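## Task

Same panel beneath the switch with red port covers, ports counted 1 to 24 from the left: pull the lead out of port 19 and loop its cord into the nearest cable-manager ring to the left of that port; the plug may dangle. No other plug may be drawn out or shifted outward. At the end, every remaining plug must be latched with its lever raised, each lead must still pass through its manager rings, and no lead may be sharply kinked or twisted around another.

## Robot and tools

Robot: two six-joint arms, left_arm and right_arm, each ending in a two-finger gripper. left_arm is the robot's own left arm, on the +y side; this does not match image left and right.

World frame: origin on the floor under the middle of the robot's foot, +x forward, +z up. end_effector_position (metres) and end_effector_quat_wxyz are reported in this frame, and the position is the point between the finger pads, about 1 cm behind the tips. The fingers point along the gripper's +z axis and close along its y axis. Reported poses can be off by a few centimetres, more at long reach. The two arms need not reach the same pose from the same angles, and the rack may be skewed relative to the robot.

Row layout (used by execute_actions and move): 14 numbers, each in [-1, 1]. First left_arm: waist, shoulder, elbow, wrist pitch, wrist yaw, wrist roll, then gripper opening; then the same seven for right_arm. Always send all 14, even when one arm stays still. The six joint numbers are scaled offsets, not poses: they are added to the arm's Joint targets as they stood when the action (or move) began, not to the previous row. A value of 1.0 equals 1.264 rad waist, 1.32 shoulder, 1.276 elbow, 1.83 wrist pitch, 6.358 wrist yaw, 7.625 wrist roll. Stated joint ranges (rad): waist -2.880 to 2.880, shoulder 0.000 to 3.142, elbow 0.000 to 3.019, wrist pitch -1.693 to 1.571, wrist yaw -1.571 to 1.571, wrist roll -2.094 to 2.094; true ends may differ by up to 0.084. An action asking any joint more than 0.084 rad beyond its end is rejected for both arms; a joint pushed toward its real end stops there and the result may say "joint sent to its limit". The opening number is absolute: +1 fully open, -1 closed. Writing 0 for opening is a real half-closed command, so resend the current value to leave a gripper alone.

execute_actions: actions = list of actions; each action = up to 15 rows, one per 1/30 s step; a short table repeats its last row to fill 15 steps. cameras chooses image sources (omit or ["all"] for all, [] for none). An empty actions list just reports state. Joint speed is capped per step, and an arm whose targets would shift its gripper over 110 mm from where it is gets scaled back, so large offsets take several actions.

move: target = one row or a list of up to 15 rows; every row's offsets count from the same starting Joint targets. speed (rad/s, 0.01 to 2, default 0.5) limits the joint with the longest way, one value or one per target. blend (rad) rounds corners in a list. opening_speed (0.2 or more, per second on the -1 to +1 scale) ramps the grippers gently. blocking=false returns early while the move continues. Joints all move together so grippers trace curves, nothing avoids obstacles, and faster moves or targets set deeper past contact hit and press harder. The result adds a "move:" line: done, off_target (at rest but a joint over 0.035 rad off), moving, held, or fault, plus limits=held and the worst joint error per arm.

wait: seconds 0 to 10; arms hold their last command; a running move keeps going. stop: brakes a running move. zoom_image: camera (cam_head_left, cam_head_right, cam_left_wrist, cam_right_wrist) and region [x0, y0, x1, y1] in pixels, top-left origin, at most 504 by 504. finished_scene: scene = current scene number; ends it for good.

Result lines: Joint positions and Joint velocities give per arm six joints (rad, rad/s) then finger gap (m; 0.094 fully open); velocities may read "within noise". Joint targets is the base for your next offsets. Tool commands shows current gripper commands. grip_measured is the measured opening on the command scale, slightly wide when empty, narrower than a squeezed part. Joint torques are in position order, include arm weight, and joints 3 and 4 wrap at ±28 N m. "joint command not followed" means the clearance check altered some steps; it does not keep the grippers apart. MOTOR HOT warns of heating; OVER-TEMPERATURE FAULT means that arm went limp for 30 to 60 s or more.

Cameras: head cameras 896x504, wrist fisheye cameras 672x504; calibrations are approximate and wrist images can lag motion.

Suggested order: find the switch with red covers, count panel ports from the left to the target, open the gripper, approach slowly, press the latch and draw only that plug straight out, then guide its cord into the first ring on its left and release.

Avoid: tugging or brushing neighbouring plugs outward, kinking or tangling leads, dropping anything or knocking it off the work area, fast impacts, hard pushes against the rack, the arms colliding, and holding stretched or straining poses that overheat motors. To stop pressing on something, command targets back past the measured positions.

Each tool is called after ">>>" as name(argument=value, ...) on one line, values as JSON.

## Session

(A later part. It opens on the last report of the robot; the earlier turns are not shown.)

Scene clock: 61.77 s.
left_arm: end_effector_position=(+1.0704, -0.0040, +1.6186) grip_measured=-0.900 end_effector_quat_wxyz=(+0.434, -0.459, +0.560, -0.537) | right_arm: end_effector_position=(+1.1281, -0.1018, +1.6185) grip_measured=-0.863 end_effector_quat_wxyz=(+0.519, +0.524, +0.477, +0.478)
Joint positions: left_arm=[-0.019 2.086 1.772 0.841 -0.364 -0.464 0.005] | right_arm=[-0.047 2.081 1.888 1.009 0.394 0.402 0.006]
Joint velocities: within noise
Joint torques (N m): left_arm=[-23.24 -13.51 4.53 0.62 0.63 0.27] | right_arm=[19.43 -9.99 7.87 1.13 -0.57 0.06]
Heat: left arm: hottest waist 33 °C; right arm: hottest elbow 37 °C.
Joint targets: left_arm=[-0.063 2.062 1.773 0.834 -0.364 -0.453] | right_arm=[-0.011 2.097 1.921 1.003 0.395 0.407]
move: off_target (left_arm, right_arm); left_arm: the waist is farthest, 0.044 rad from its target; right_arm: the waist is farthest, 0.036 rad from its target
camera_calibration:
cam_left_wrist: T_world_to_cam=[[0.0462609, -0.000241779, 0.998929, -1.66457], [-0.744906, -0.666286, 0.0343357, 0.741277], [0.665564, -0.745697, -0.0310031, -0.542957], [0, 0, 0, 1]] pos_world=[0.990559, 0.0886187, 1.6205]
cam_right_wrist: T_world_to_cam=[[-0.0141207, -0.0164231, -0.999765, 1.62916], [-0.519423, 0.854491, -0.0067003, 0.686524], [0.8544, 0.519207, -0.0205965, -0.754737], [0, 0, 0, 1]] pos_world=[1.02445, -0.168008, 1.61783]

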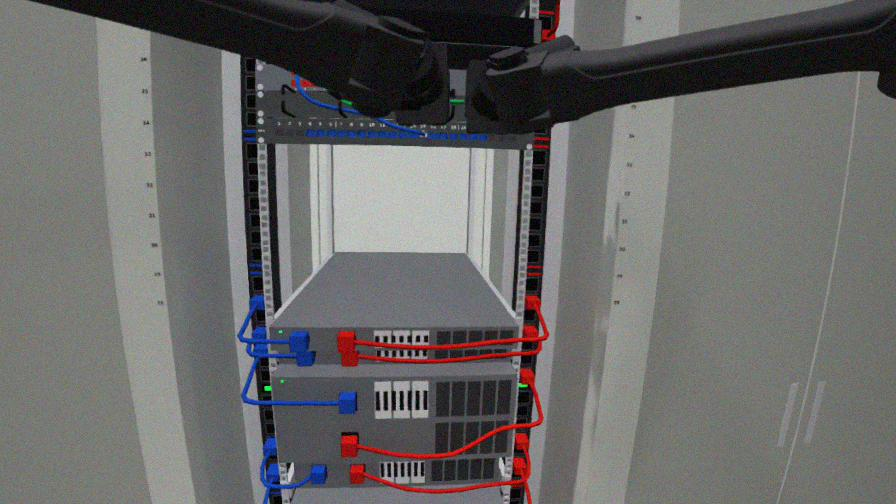

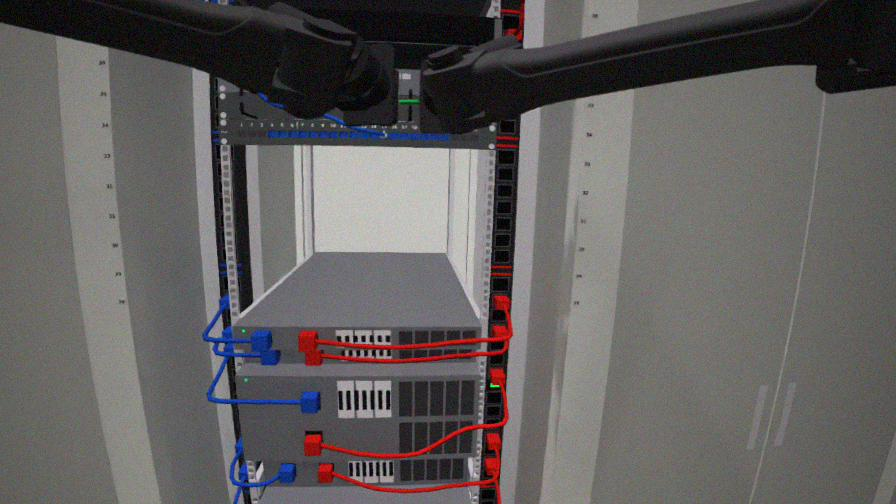

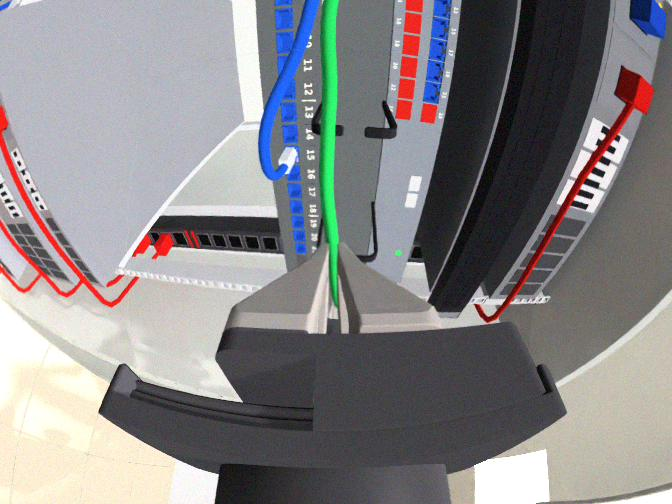

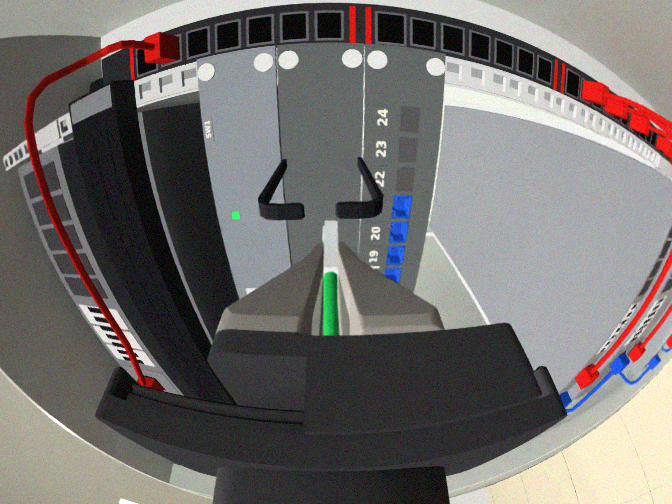

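>>> move(target=[[0,0.0288,0.0212,0,0,-0.0026,-0.9,0,0,0,0,0,0,-0.96],[0,0.0538,0.1066,-0.0402,-0.0083,-0.0032,-0.9,0,0,0,0,0,0,-0.96]], speed=0.08)

>>> zoom_image(camera="cam_left_wrist", region=[220, 110, 440, 335])

>>> zoom_image(camera="cam_head_left", region=[410, 60, 500, 130])

>>> zoom_image(camera="cam_head_right", region=[360, 60, 450, 130])

Scene clock: 64.73 s.
left_arm: end_effector_position=(+1.0704, -0.0040, +1.6186) grip_measured=-0.899 end_effector_quat_wxyz=(+0.434, -0.459, +0.560, -0.537) | right_arm: end_effector_position=(+1.1281, -0.1018, +1.6184) grip_measured=-0.863 end_effector_quat_wxyz=(+0.519, +0.525, +0.477, +0.478)
Joint positions: left_arm=[-0.019 2.086 1.772 0.841 -0.364 -0.464 0.005] | right_arm=[-0.047 2.081 1.888 1.009 0.395 0.402 0.006]
Joint velocities: left_arm=[-0.005 -0.015 -0.007 0.017 0.051 0.037 0.01] | right_arm=[within noise]
Joint torques (N m): left_arm=[-19.72 -11.4 4.49 0.87 0.64 0.13] | right_arm=[19.6 -10.05 7.92 0.95 -0.56 0.01]
Heat: left arm: hottest waist 33 °C; right arm: hottest elbow 37 °C.
Joint targets: left_arm=[-0.019 2.086 1.772 0.841 -0.364 -0.463] | right_arm=[-0.011 2.097 1.921 1.003 0.395 0.407]
move: held (left_arm; a check stopped the path), off_target (right_arm); path passed 1 of 2 targets; limits=held; left_arm: the elbow is farthest, 0.137 rad from its target; right_arm: the waist is farthest, 0.036 rad from its target
joint command not followed: on one or more control steps a check withheld the commanded joint targets of the left arm, and it was not sent them on those steps.
cause: the commanded joint targets, or the way to them, would bring a part of the robot too close to another arm (this arm's fingers and the right arm's wrist (the part past joint 5), along the way the arms are being sent, or toward where that arm still pushes).
camera_calibration:
cam_left_wrist: T_world_to_cam=[[0.0462609, -0.000241779, 0.998929, -1.66457], [-0.744906, -0.666286, 0.0343357, 0.741277], [0.665564, -0.745697, -0.0310031, -0.542957], [0, 0, 0, 1]] pos_world=[0.990559, 0.0886187, 1.6205]
cam_right_wrist: T_world_to_cam=[[-0.0144738, -0.0163905, -0.999761, 1.62949], [-0.5193, 0.854567, -0.00649208, 0.686076], [0.854469, 0.519082, -0.0208804, -0.754354], [0, 0, 0, 1]] pos_world=[1.02444, -0.168018, 1.6178]

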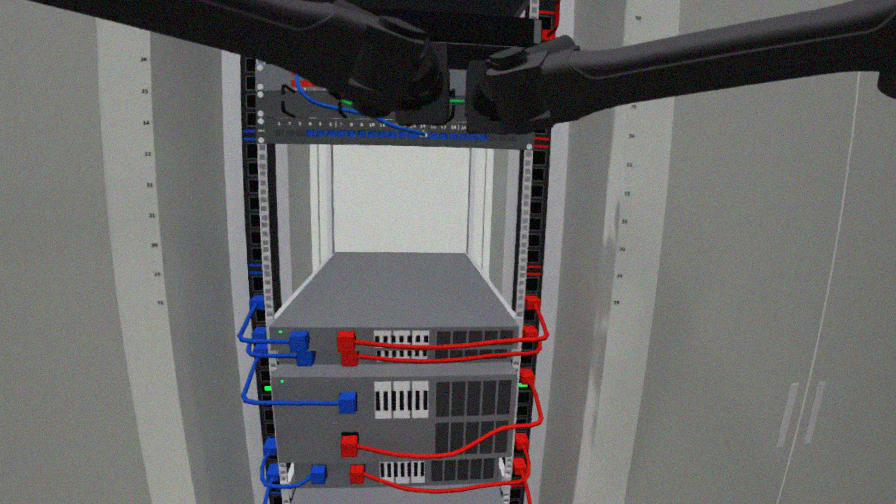

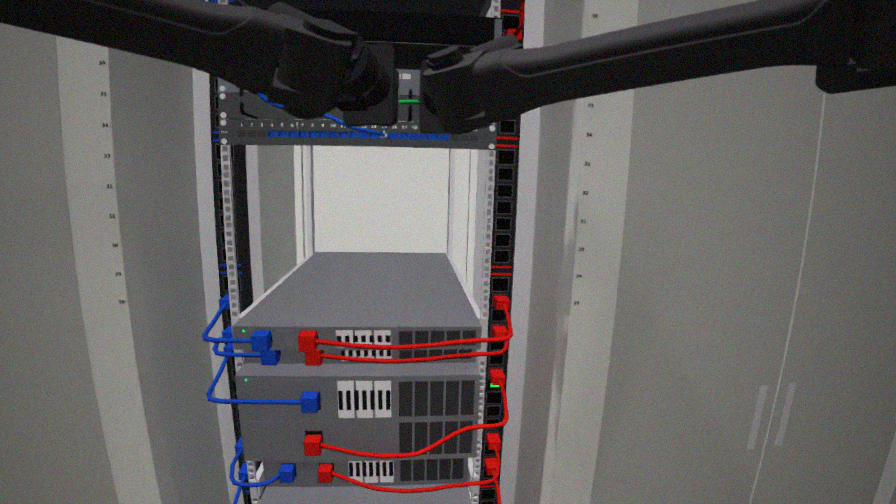

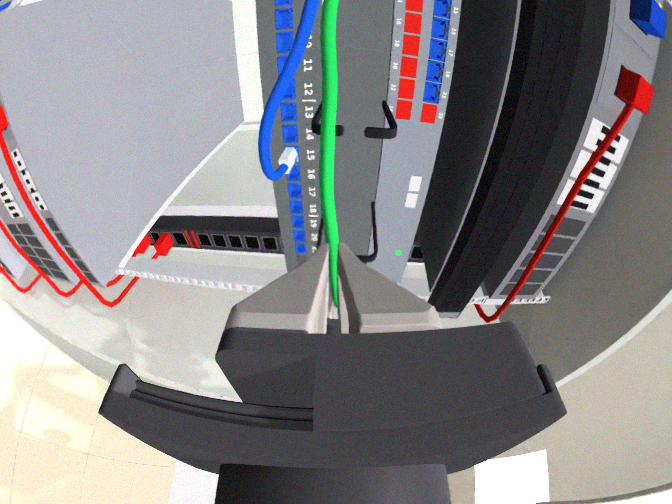

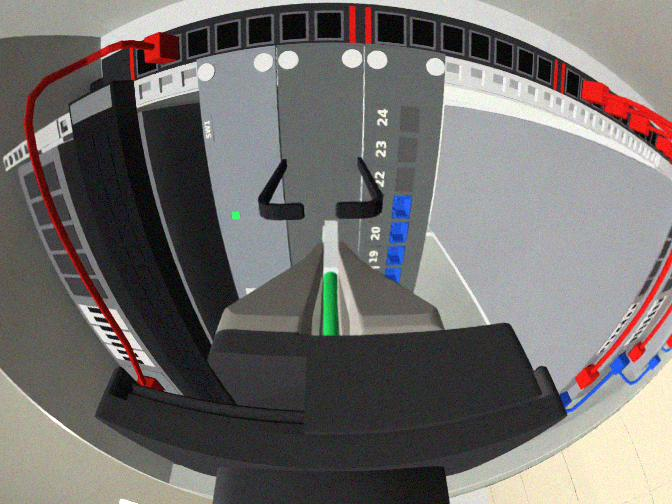

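Scaled by 2.240 from the camera's 672x504 image, which has a finer 960x720 frame.

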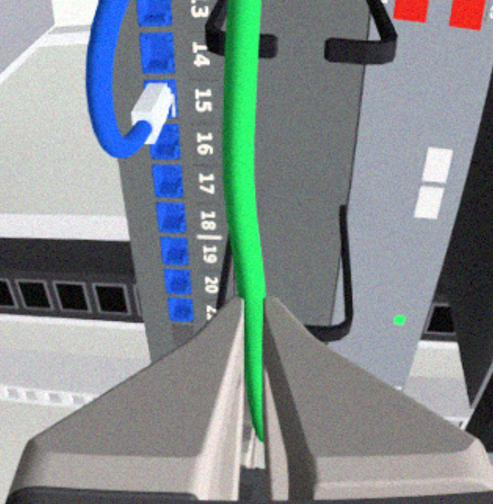

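Scaled by 5.600 from the camera's 896x504 image, which has a finer 1280x720 frame.

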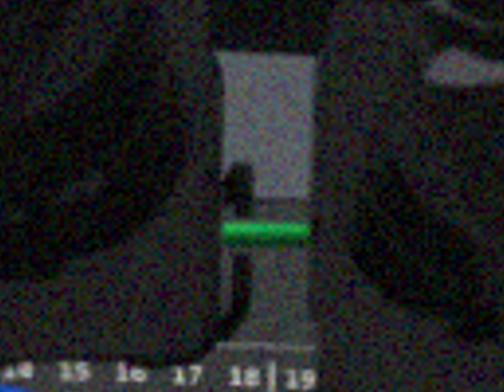

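Scaled by 5.600 from the camera's 896x504 image, which has a finer 1280x720 frame.

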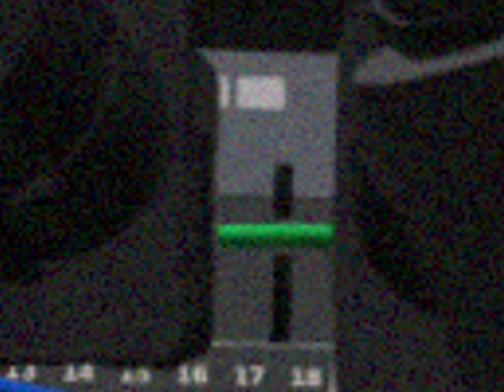

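>>> execute_actions(actions=[])

>>> zoom_image(camera="cam_head_left", region=[380, 50, 540, 140])

>>> zoom_image(camera="cam_right_wrist", region=[180, 80, 500, 400])

>>> zoom_image(camera="cam_left_wrist", region=[180, 80, 500, 400])

Scene clock: 67.00 s.
left_arm: end_effector_position=(+1.0704, -0.0040, +1.6186) grip_measured=-0.900 end_effector_quat_wxyz=(+0.434, -0.459, +0.560, -0.537) | right_arm: end_effector_position=(+1.1281, -0.1018, +1.6184) grip_measured=-0.863 end_effector_quat_wxyz=(+0.519, +0.525, +0.477, +0.478)
Joint positions: left_arm=[-0.019 2.086 1.772 0.841 -0.364 -0.464 0.005] | right_arm=[-0.047 2.081 1.888 1.009 0.395 0.402 0.006]
Joint velocities: left_arm=[0.005 -0.015 0.002 -0.007 -0.022 0.037 -0.006] | right_arm=[within noise]
Joint torques (N m): left_arm=[-19.72 -11.4 4.49 0.87 0.63 0.13] | right_arm=[19.9 -10.23 7.79 0.9 -0.58 0.05]
Heat: left arm: hottest waist 34 °C; right arm: hottest elbow 37 °C.
Joint targets: left_arm=[-0.019 2.086 1.772 0.841 -0.364 -0.463] | right_arm=[-0.011 2.097 1.921 1.003 0.395 0.407]
Tool commands: left_gripper/opening=-0.9 right_gripper/opening=-0.96
camera_calibration:
cam_left_wrist: T_world_to_cam=[[0.0462609, -0.000241779, 0.998929, -1.66457], [-0.744906, -0.666286, 0.0343357, 0.741277], [0.665564, -0.745697, -0.0310031, -0.542957], [0, 0, 0, 1]] pos_world=[0.990559, 0.0886187, 1.6205]
cam_right_wrist: T_world_to_cam=[[-0.0144738, -0.0163905, -0.999761, 1.62949], [-0.5193, 0.854567, -0.00649208, 0.686076], [0.854469, 0.519082, -0.0208804, -0.754354], [0, 0, 0, 1]] pos_world=[1.02444, -0.168018, 1.6178]

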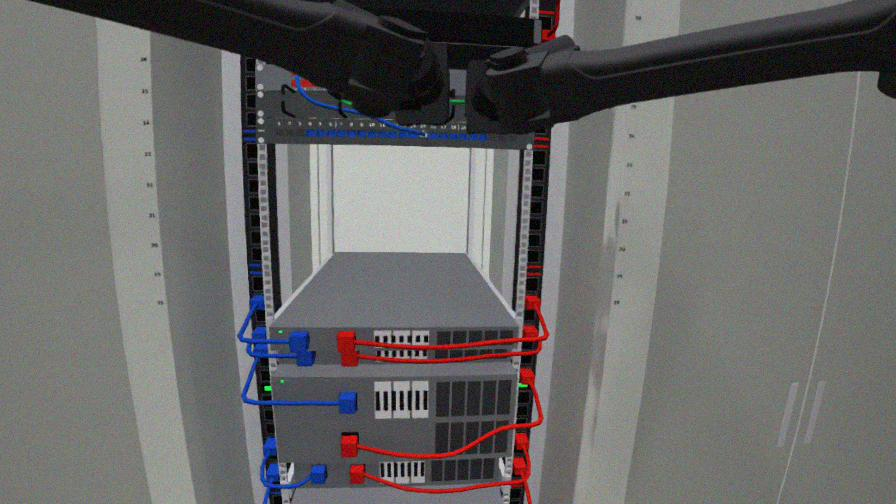

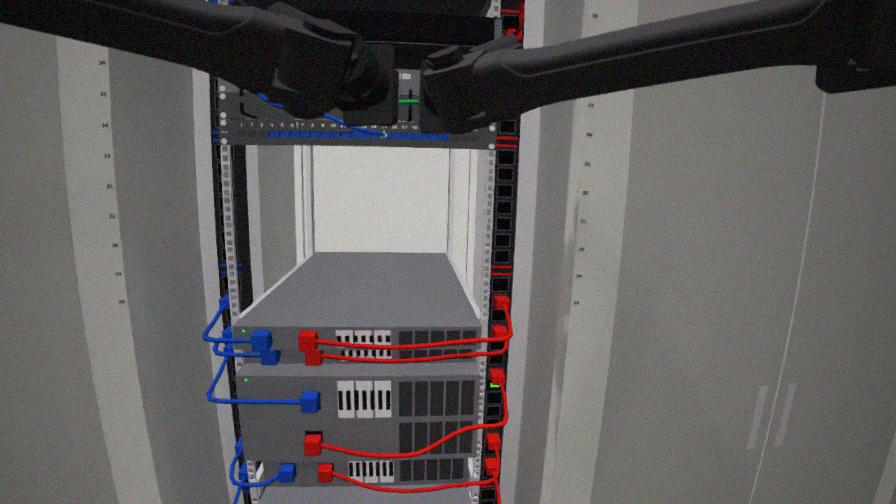

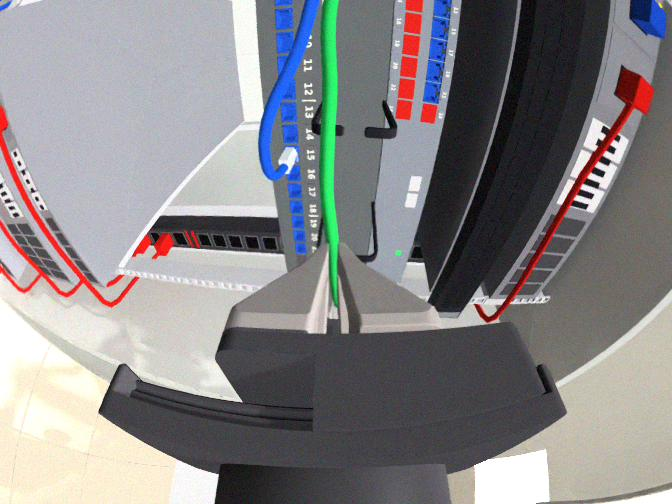

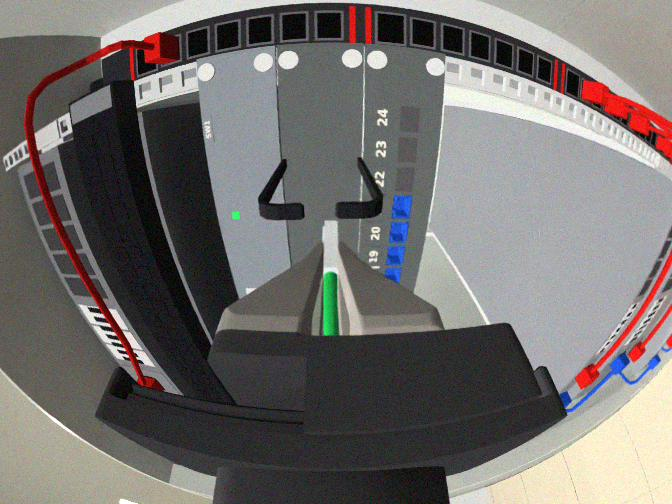

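Scaled by 3.150 from the camera's 896x504 image, which has a finer 1280x720 frame.

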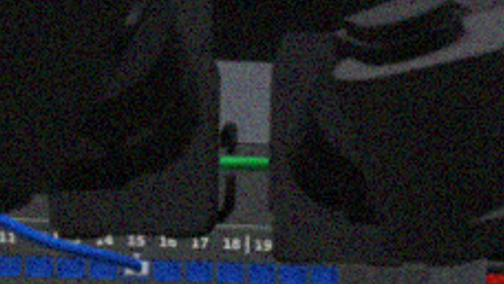

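Scaled by 1.575 from the camera's 672x504 image, which has a finer 960x720 frame.

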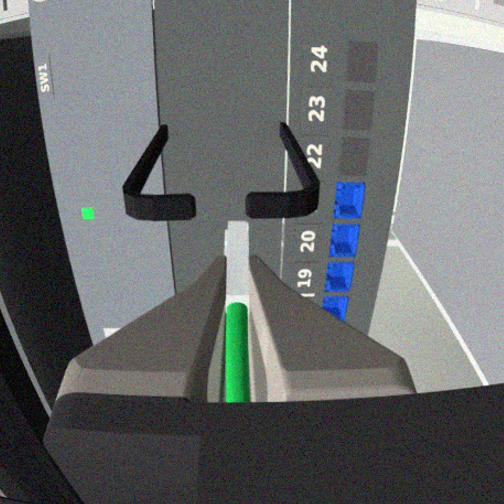

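Scaled by 1.575 from the camera's 672x504 image, which has a finer 960x720 frame.

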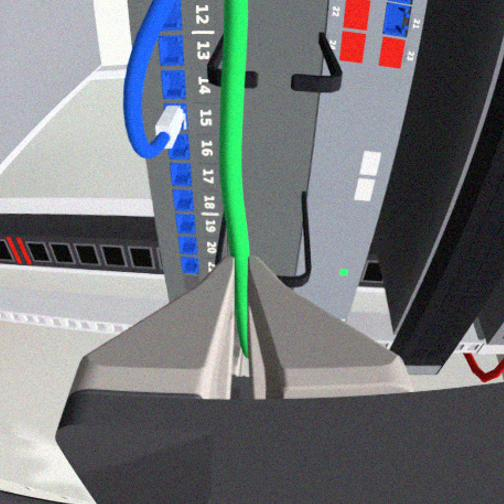

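>>> move(target=[0,0,0,0,0,0,-0.9,-0.064,-0.0788,-0.0792,-0.0705,-0.0110,0.0087,-0.96], speed=0.1, cameras=["cam_right_wrist","cam_left_wrist"])

Scene clock: 71.53 s.
left_arm: end_effector_position=(+1.0704, -0.0039, +1.6184) grip_measured=-0.898 end_effector_quat_wxyz=(+0.434, -0.459, +0.560, -0.536) | right_arm: end_effector_position=(+1.1281, -0.0990, +1.6132) grip_measured=-0.863 end_effector_quat_wxyz=(+0.487, +0.493, +0.509, +0.511)
Joint positions: left_arm=[-0.019 2.086 1.772 0.841 -0.365 -0.464 0.005] | right_arm=[-0.065 2.015 1.821 0.881 0.328 0.459 0.006]
Joint velocities: within noise
Joint torques (N m): left_arm=[-19.72 -11.4 4.48 0.88 0.69 0.13] | right_arm=[13.98 -12.86 5.12 1.16 -0.7 0.12]
Heat: left arm: hottest waist 34 °C; right arm: hottest elbow 37 °C.
Joint targets: left_arm=[-0.019 2.086 1.772 0.841 -0.364 -0.463] | right_arm=[-0.092 1.992 1.820 0.874 0.325 0.474]
move: done
camera_calibration:
cam_left_wrist: T_world_to_cam=[[0.0472609, -0.000449582, 0.998882, -1.66539], [-0.744535, -0.666669, 0.0349267, 0.739993], [0.665908, -0.745354, -0.0318421, -0.541914], [0, 0, 0, 1]] pos_world=[0.990523, 0.0886647, 1.62042]
cam_right_wrist: T_world_to_cam=[[-0.0113229, -0.017811, -0.999777, 1.62064], [-0.624811, 0.780746, -0.00683278, 0.795887], [0.780694, 0.624594, -0.0199688, -0.663762], [0, 0, 0, 1]] pos_world=[1.03382, -0.177939, 1.61246]
Images, in order (width x height): cam_left_wrist 672x504, cam_right_wrist 672x504.

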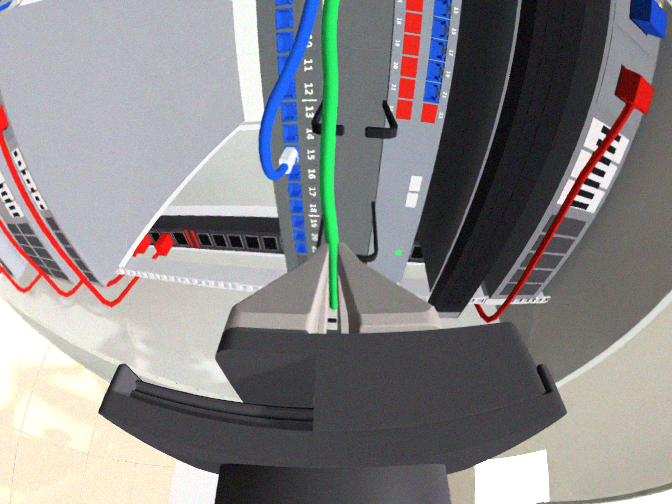

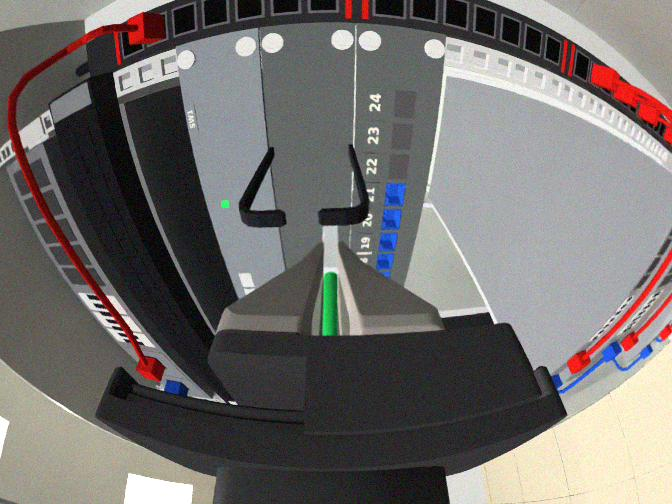

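>>> move(target=[0.0459,-0.0788,-0.0329,-0.1071,0.0195,-0.0083,-0.9,0,0,0,0,-0.005,0,-0.96], speed=0.1, cameras=["cam_head_left","cam_left_wrist"])

>>> zoom_image(camera="cam_head_left", region=[380, 50, 540, 140])

Scene clock: 74.10 s.
left_arm: end_effector_position=(+1.0726, -0.0022, +1.6146) grip_measured=-0.898 end_effector_quat_wxyz=(+0.389, -0.407, +0.591, -0.578) | right_arm: end_effector_position=(+1.1284, -0.0978, +1.6188) grip_measured=-0.863 end_effector_quat_wxyz=(+0.491, +0.482, +0.505, +0.521)
Joint positions: left_arm=[0.011 2.008 1.728 0.652 -0.242 -0.52 0.005] | right_arm=[-0.065 2.013 1.821 0.879 0.296 0.46 0.006]
Joint velocities: left_arm=[-0.005 0.024 0.007 -0.007 0.037 0.007 0.008] | right_arm=[within noise]
Joint torques (N m): left_arm=[-16.85 -13.51 4.7 0.75 0.73 0.06] | right_arm=[14.04 -12.4 5.18 1.26 -0.7 0.15]
Heat: left arm: hottest waist 34 °C; right arm: hottest elbow 37 °C.
Joint targets: left_arm=[0.039 1.982 1.730 0.645 -0.240 -0.527] | right_arm=[-0.092 1.992 1.820 0.874 0.294 0.474]
move: done
camera_calibration:
cam_left_wrist: T_world_to_cam=[[0.0313689, 0.00219197, 0.999505, -1.6456], [-0.848075, -0.529147, 0.0277768, 0.865763], [0.528947, -0.848527, -0.0147398, -0.423126], [0, 0, 0, 1]] pos_world=[1.00966, 0.10269, 1.6145]
Images, in order (width x height): cam_head_left 896x504, cam_left_wrist 672x504.

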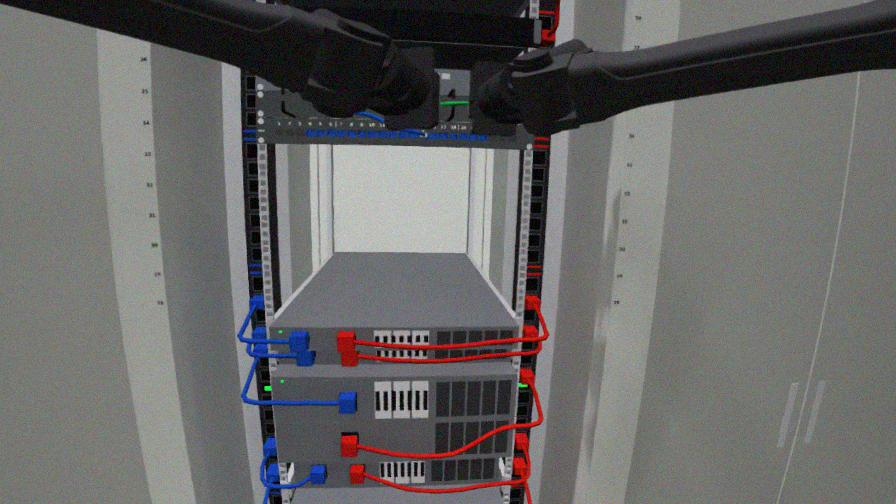

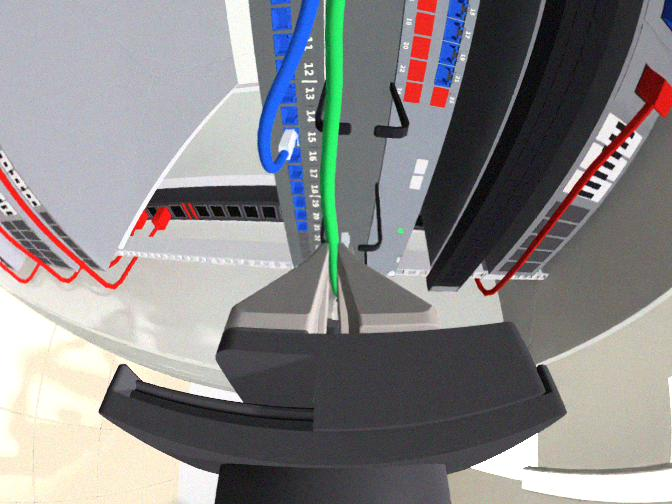

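Scaled by 3.150 from the camera's 896x504 image, which has a finer 1280x720 frame.

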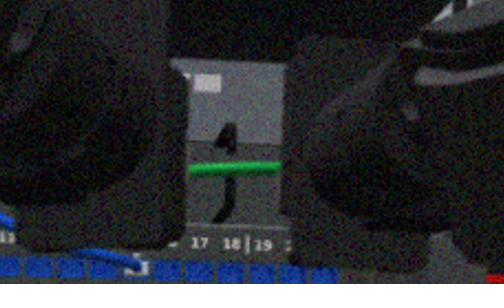

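>>> move(target=[0.0127,0.0674,0.1528,-0.0656,0.0022,0,-0.9,-0.0032,0.035,0.044,-0.012,-0.0035,0,-0.96], speed=0.1)

>>> zoom_image(camera="cam_head_left", region=[380, 50, 540, 140])

>>> zoom_image(camera="cam_right_wrist", region=[180, 80, 500, 400])

>>> zoom_image(camera="cam_left_wrist", region=[180, 80, 500, 400])

Scene clock: 77.57 s.
left_arm: end_effector_position=(+1.1099, -0.0018, +1.6181) grip_measured=-0.894 end_effector_quat_wxyz=(+0.386, -0.405, +0.596, -0.576) | right_arm: end_effector_position=(+1.1368, -0.1028, +1.6231) grip_measured=-0.863 end_effector_quat_wxyz=(+0.495, +0.477, +0.501, +0.526)
Joint positions: left_arm=[0.026 2.058 1.884 0.532 -0.232 -0.522 0.005] | right_arm=[-0.071 2.016 1.849 0.861 0.275 0.46 0.006]
Joint velocities: within noise
Joint torques (N m): left_arm=[-17.55 -10.99 8.01 0.73 0.89 0.08] | right_arm=[13.68 -10.05 7.47 0.98 -0.72 0.14]
Heat: left arm: hottest waist 34 °C; right arm: hottest elbow 37 °C.
Joint targets: left_arm=[0.055 2.071 1.925 0.525 -0.226 -0.527] | right_arm=[-0.096 2.039 1.876 0.852 0.272 0.474]
move: off_target (left_arm); left_arm: the elbow is farthest, 0.041 rad from its target
camera_calibration:
cam_left_wrist: T_world_to_cam=[[0.0372012, -0.0069062, 0.999284, -1.65639], [-0.8523, -0.522297, 0.0281196, 0.901713], [0.521729, -0.852736, -0.0253162, -0.417372], [0, 0, 0, 1]] pos_world=[1.0479, 0.103614, 1.61928]
cam_right_wrist: T_world_to_cam=[[0.0354158, -0.0162889, -0.99924, 1.57668], [-0.634485, 0.772139, -0.0350747, 0.860348], [0.772123, 0.635245, 0.0170109, -0.717147], [0, 0, 0, 1]] pos_world=[1.04376, -0.183061, 1.61786]

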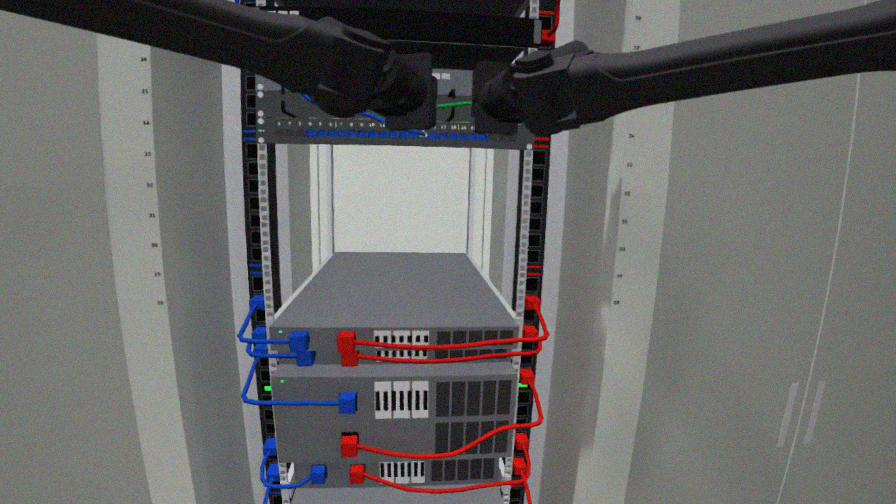

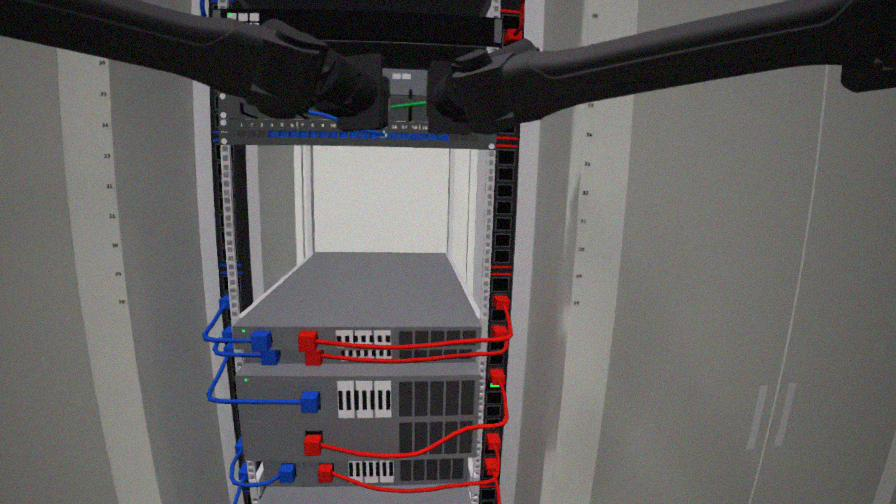

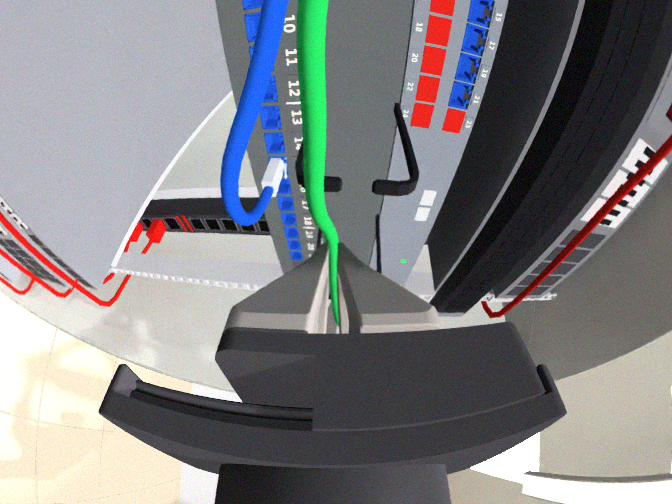

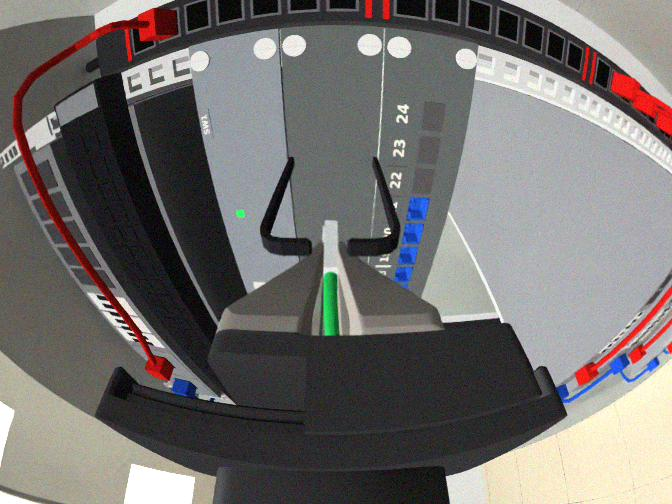

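Scaled by 3.150 from the camera's 896x504 image, which has a finer 1280x720 frame.

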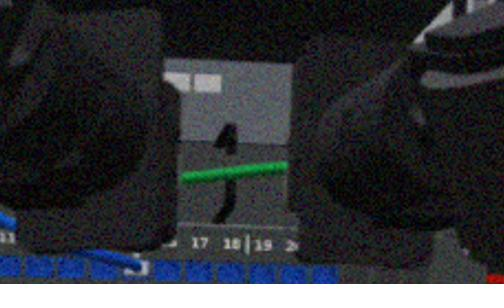

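Scaled by 1.575 from the camera's 672x504 image, which has a finer 960x720 frame.

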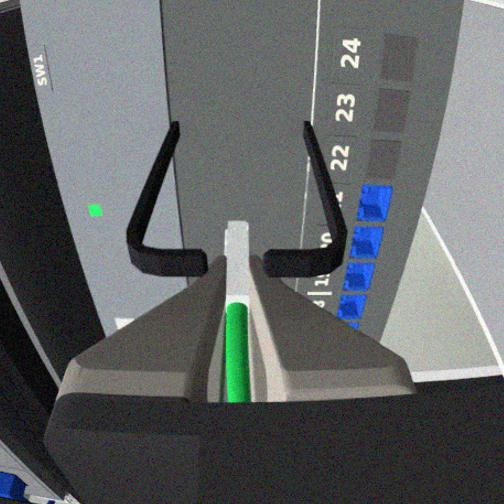

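Scaled by 1.575 from the camera's 672x504 image, which has a finer 960x720 frame.

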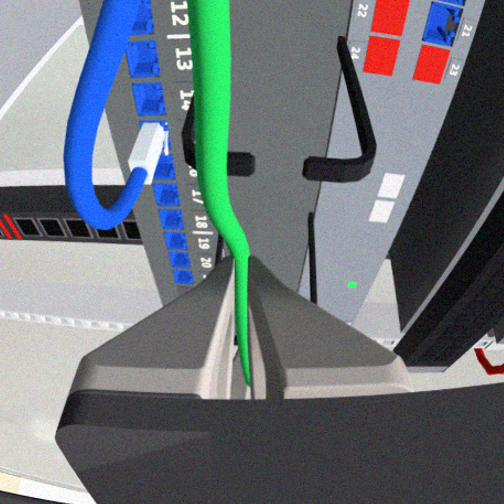

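>>> move(target=[0,0,0.008,0,0.0075,0,-0.9,0,0,0,0,0,0,-0.96], speed=0.1, cameras=["cam_head_left","cam_right_wrist"])

>>> zoom_image(camera="cam_head_left", region=[410, 70, 490, 130])

>>> zoom_image(camera="cam_right_wrist", region=[220, 150, 460, 350])

Scene clock: 78.77 s.
left_arm: end_effector_position=(+1.1128, -0.0007, +1.6216) grip_measured=-0.894 end_effector_quat_wxyz=(+0.390, -0.394, +0.589, -0.589) | right_arm: end_effector_position=(+1.1367, -0.1020, +1.6228) grip_measured=-0.863 end_effector_quat_wxyz=(+0.495, +0.477, +0.501, +0.526)
Joint positions: left_arm=[0.033 2.058 1.89 0.532 -0.188 -0.523 0.005] | right_arm=[-0.071 2.017 1.849 0.86 0.275 0.46 0.006]
Joint velocities: within noise
Joint torques (N m): left_arm=[-18.14 -11.05 8.35 0.75 1.07 0.1] | right_arm=[14.68 -9.64 7.45 1.11 -0.73 0.16]
Heat: left arm: hottest waist 34 °C; right arm: hottest elbow 37 °C.
Joint targets: left_arm=[0.055 2.071 1.935 0.525 -0.178 -0.527] | right_arm=[-0.096 2.039 1.876 0.852 0.272 0.474]
move: off_target (left_arm); left_arm: the elbow is farthest, 0.045 rad from its target
camera_calibration:
cam_right_wrist: T_world_to_cam=[[0.0355113, -0.0167123, -0.99923, 1.57624], [-0.635744, 0.771083, -0.03549, 0.861618], [0.771082, 0.636515, 0.0167574, -0.715784], [0, 0, 0, 1]] pos_world=[1.04372, -0.18243, 1.6176]
Images, in order (width x height): cam_head_left 896x504, cam_right_wrist 672x504.

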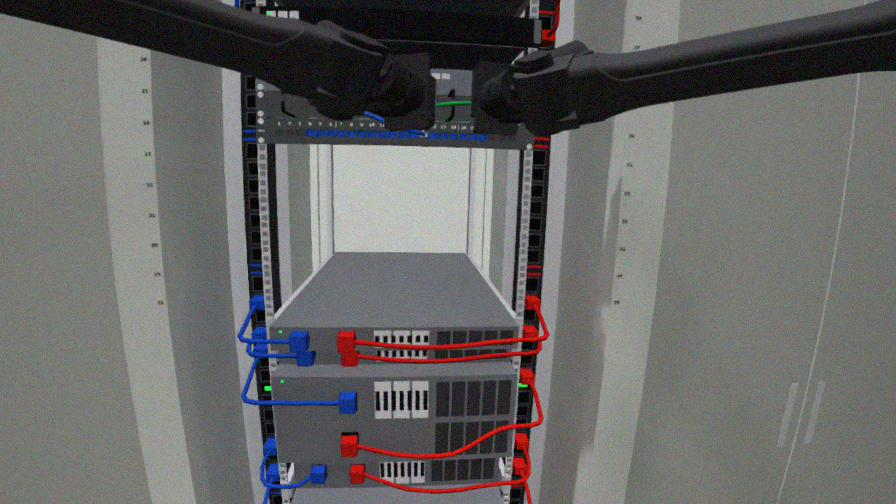

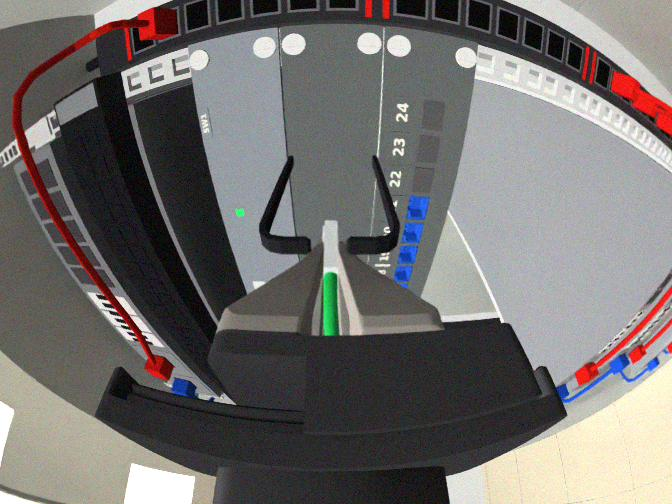

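Scaled by 6.300 from the camera's 896x504 image, which has a finer 1280x720 frame.

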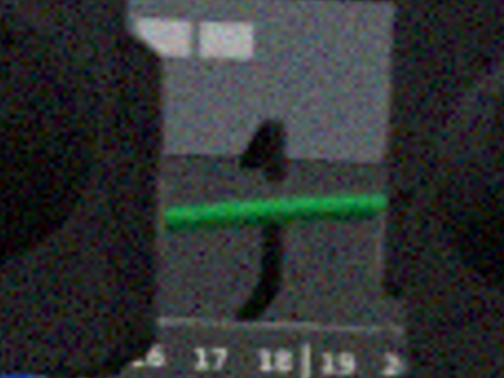

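Scaled by 2.100 from the camera's 672x504 image, which has a finer 960x720 frame.

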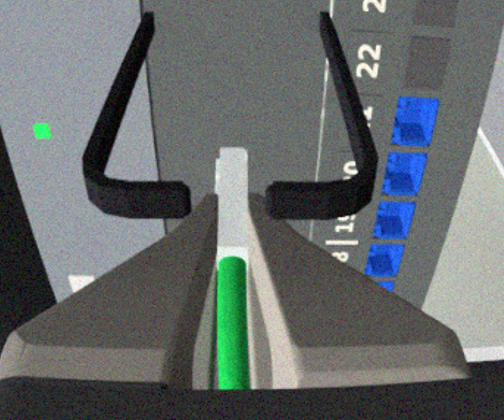

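>>> move(target=[0,0,0,0,0.005,0,-0.9,0,0,0,0,-0.005,0,-0.96], speed=0.1, cameras=["cam_head_left","cam_head_right"])

>>> zoom_image(camera="cam_head_left", region=[410, 70, 490, 130])

>>> zoom_image(camera="cam_head_right", region=[370, 70, 450, 130])

Scene clock: 79.83 s.
left_arm: end_effector_position=(+1.1138, -0.0008, +1.6233) grip_measured=-0.894 end_effector_quat_wxyz=(+0.391, -0.386, +0.584, -0.598) | right_arm: end_effector_position=(+1.1374, -0.1014, +1.6284) grip_measured=-0.863 end_effector_quat_wxyz=(+0.499, +0.467, +0.496, +0.536)
Joint positions: left_arm=[0.037 2.058 1.892 0.532 -0.157 -0.523 0.005] | right_arm=[-0.071 2.017 1.853 0.86 0.244 0.46 0.006]
Joint velocities: within noise
Joint torques (N m): left_arm=[-18.49 -11.11 8.18 0.77 1.12 0.1] | right_arm=[14.1 -9.35 7.21 0.95 -0.76 0.14]
Heat: left arm: hottest waist 34 °C; right arm: hottest elbow 37 °C.
Joint targets: left_arm=[0.055 2.071 1.935 0.525 -0.146 -0.527] | right_arm=[-0.096 2.039 1.876 0.852 0.240 0.474]
move: off_target (left_arm); left_arm: the elbow is farthest, 0.043 rad from its target
Images, in order (width x height): cam_head_left 896x504, cam_head_right 896x504.

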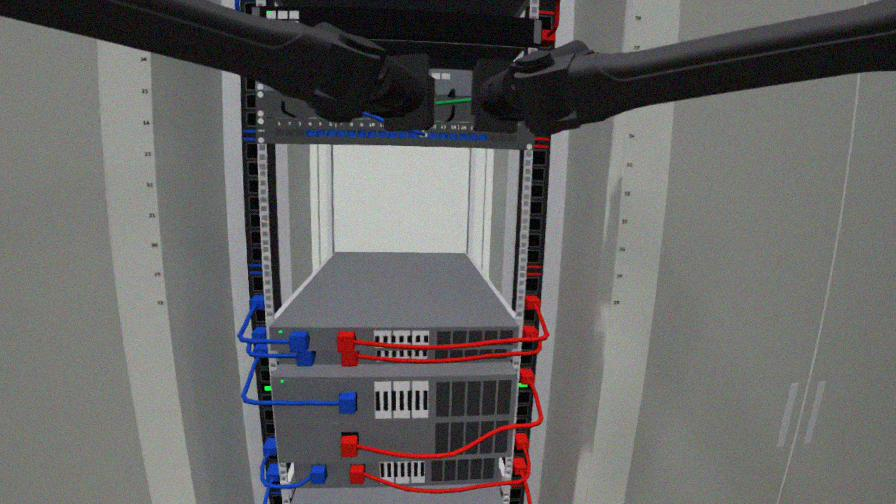

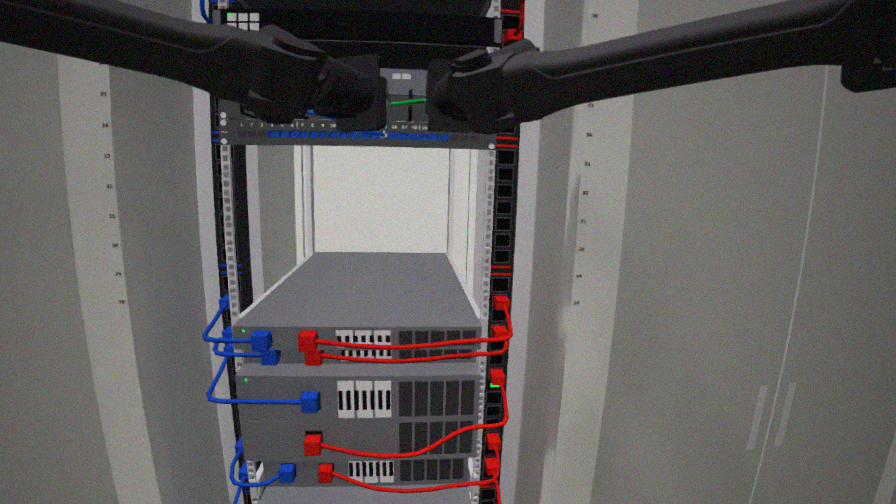

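Scaled by 6.300 from the camera's 896x504 image, which has a finer 1280x720 frame.

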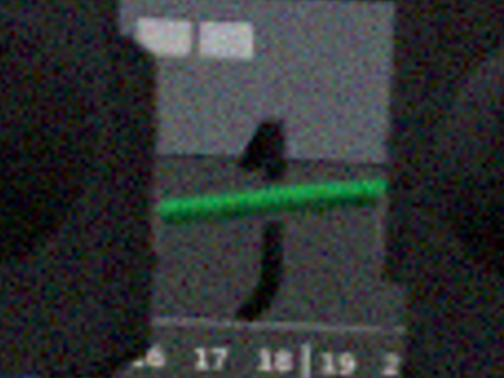

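Scaled by 6.300 from the camera's 896x504 image, which has a finer 1280x720 frame.

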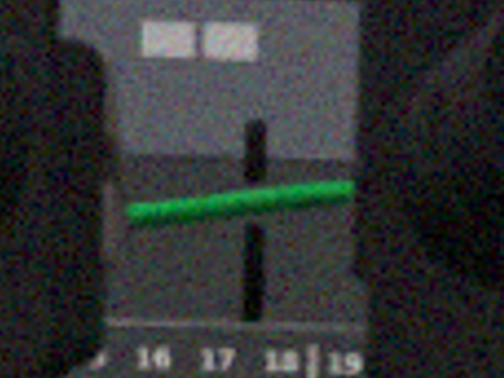

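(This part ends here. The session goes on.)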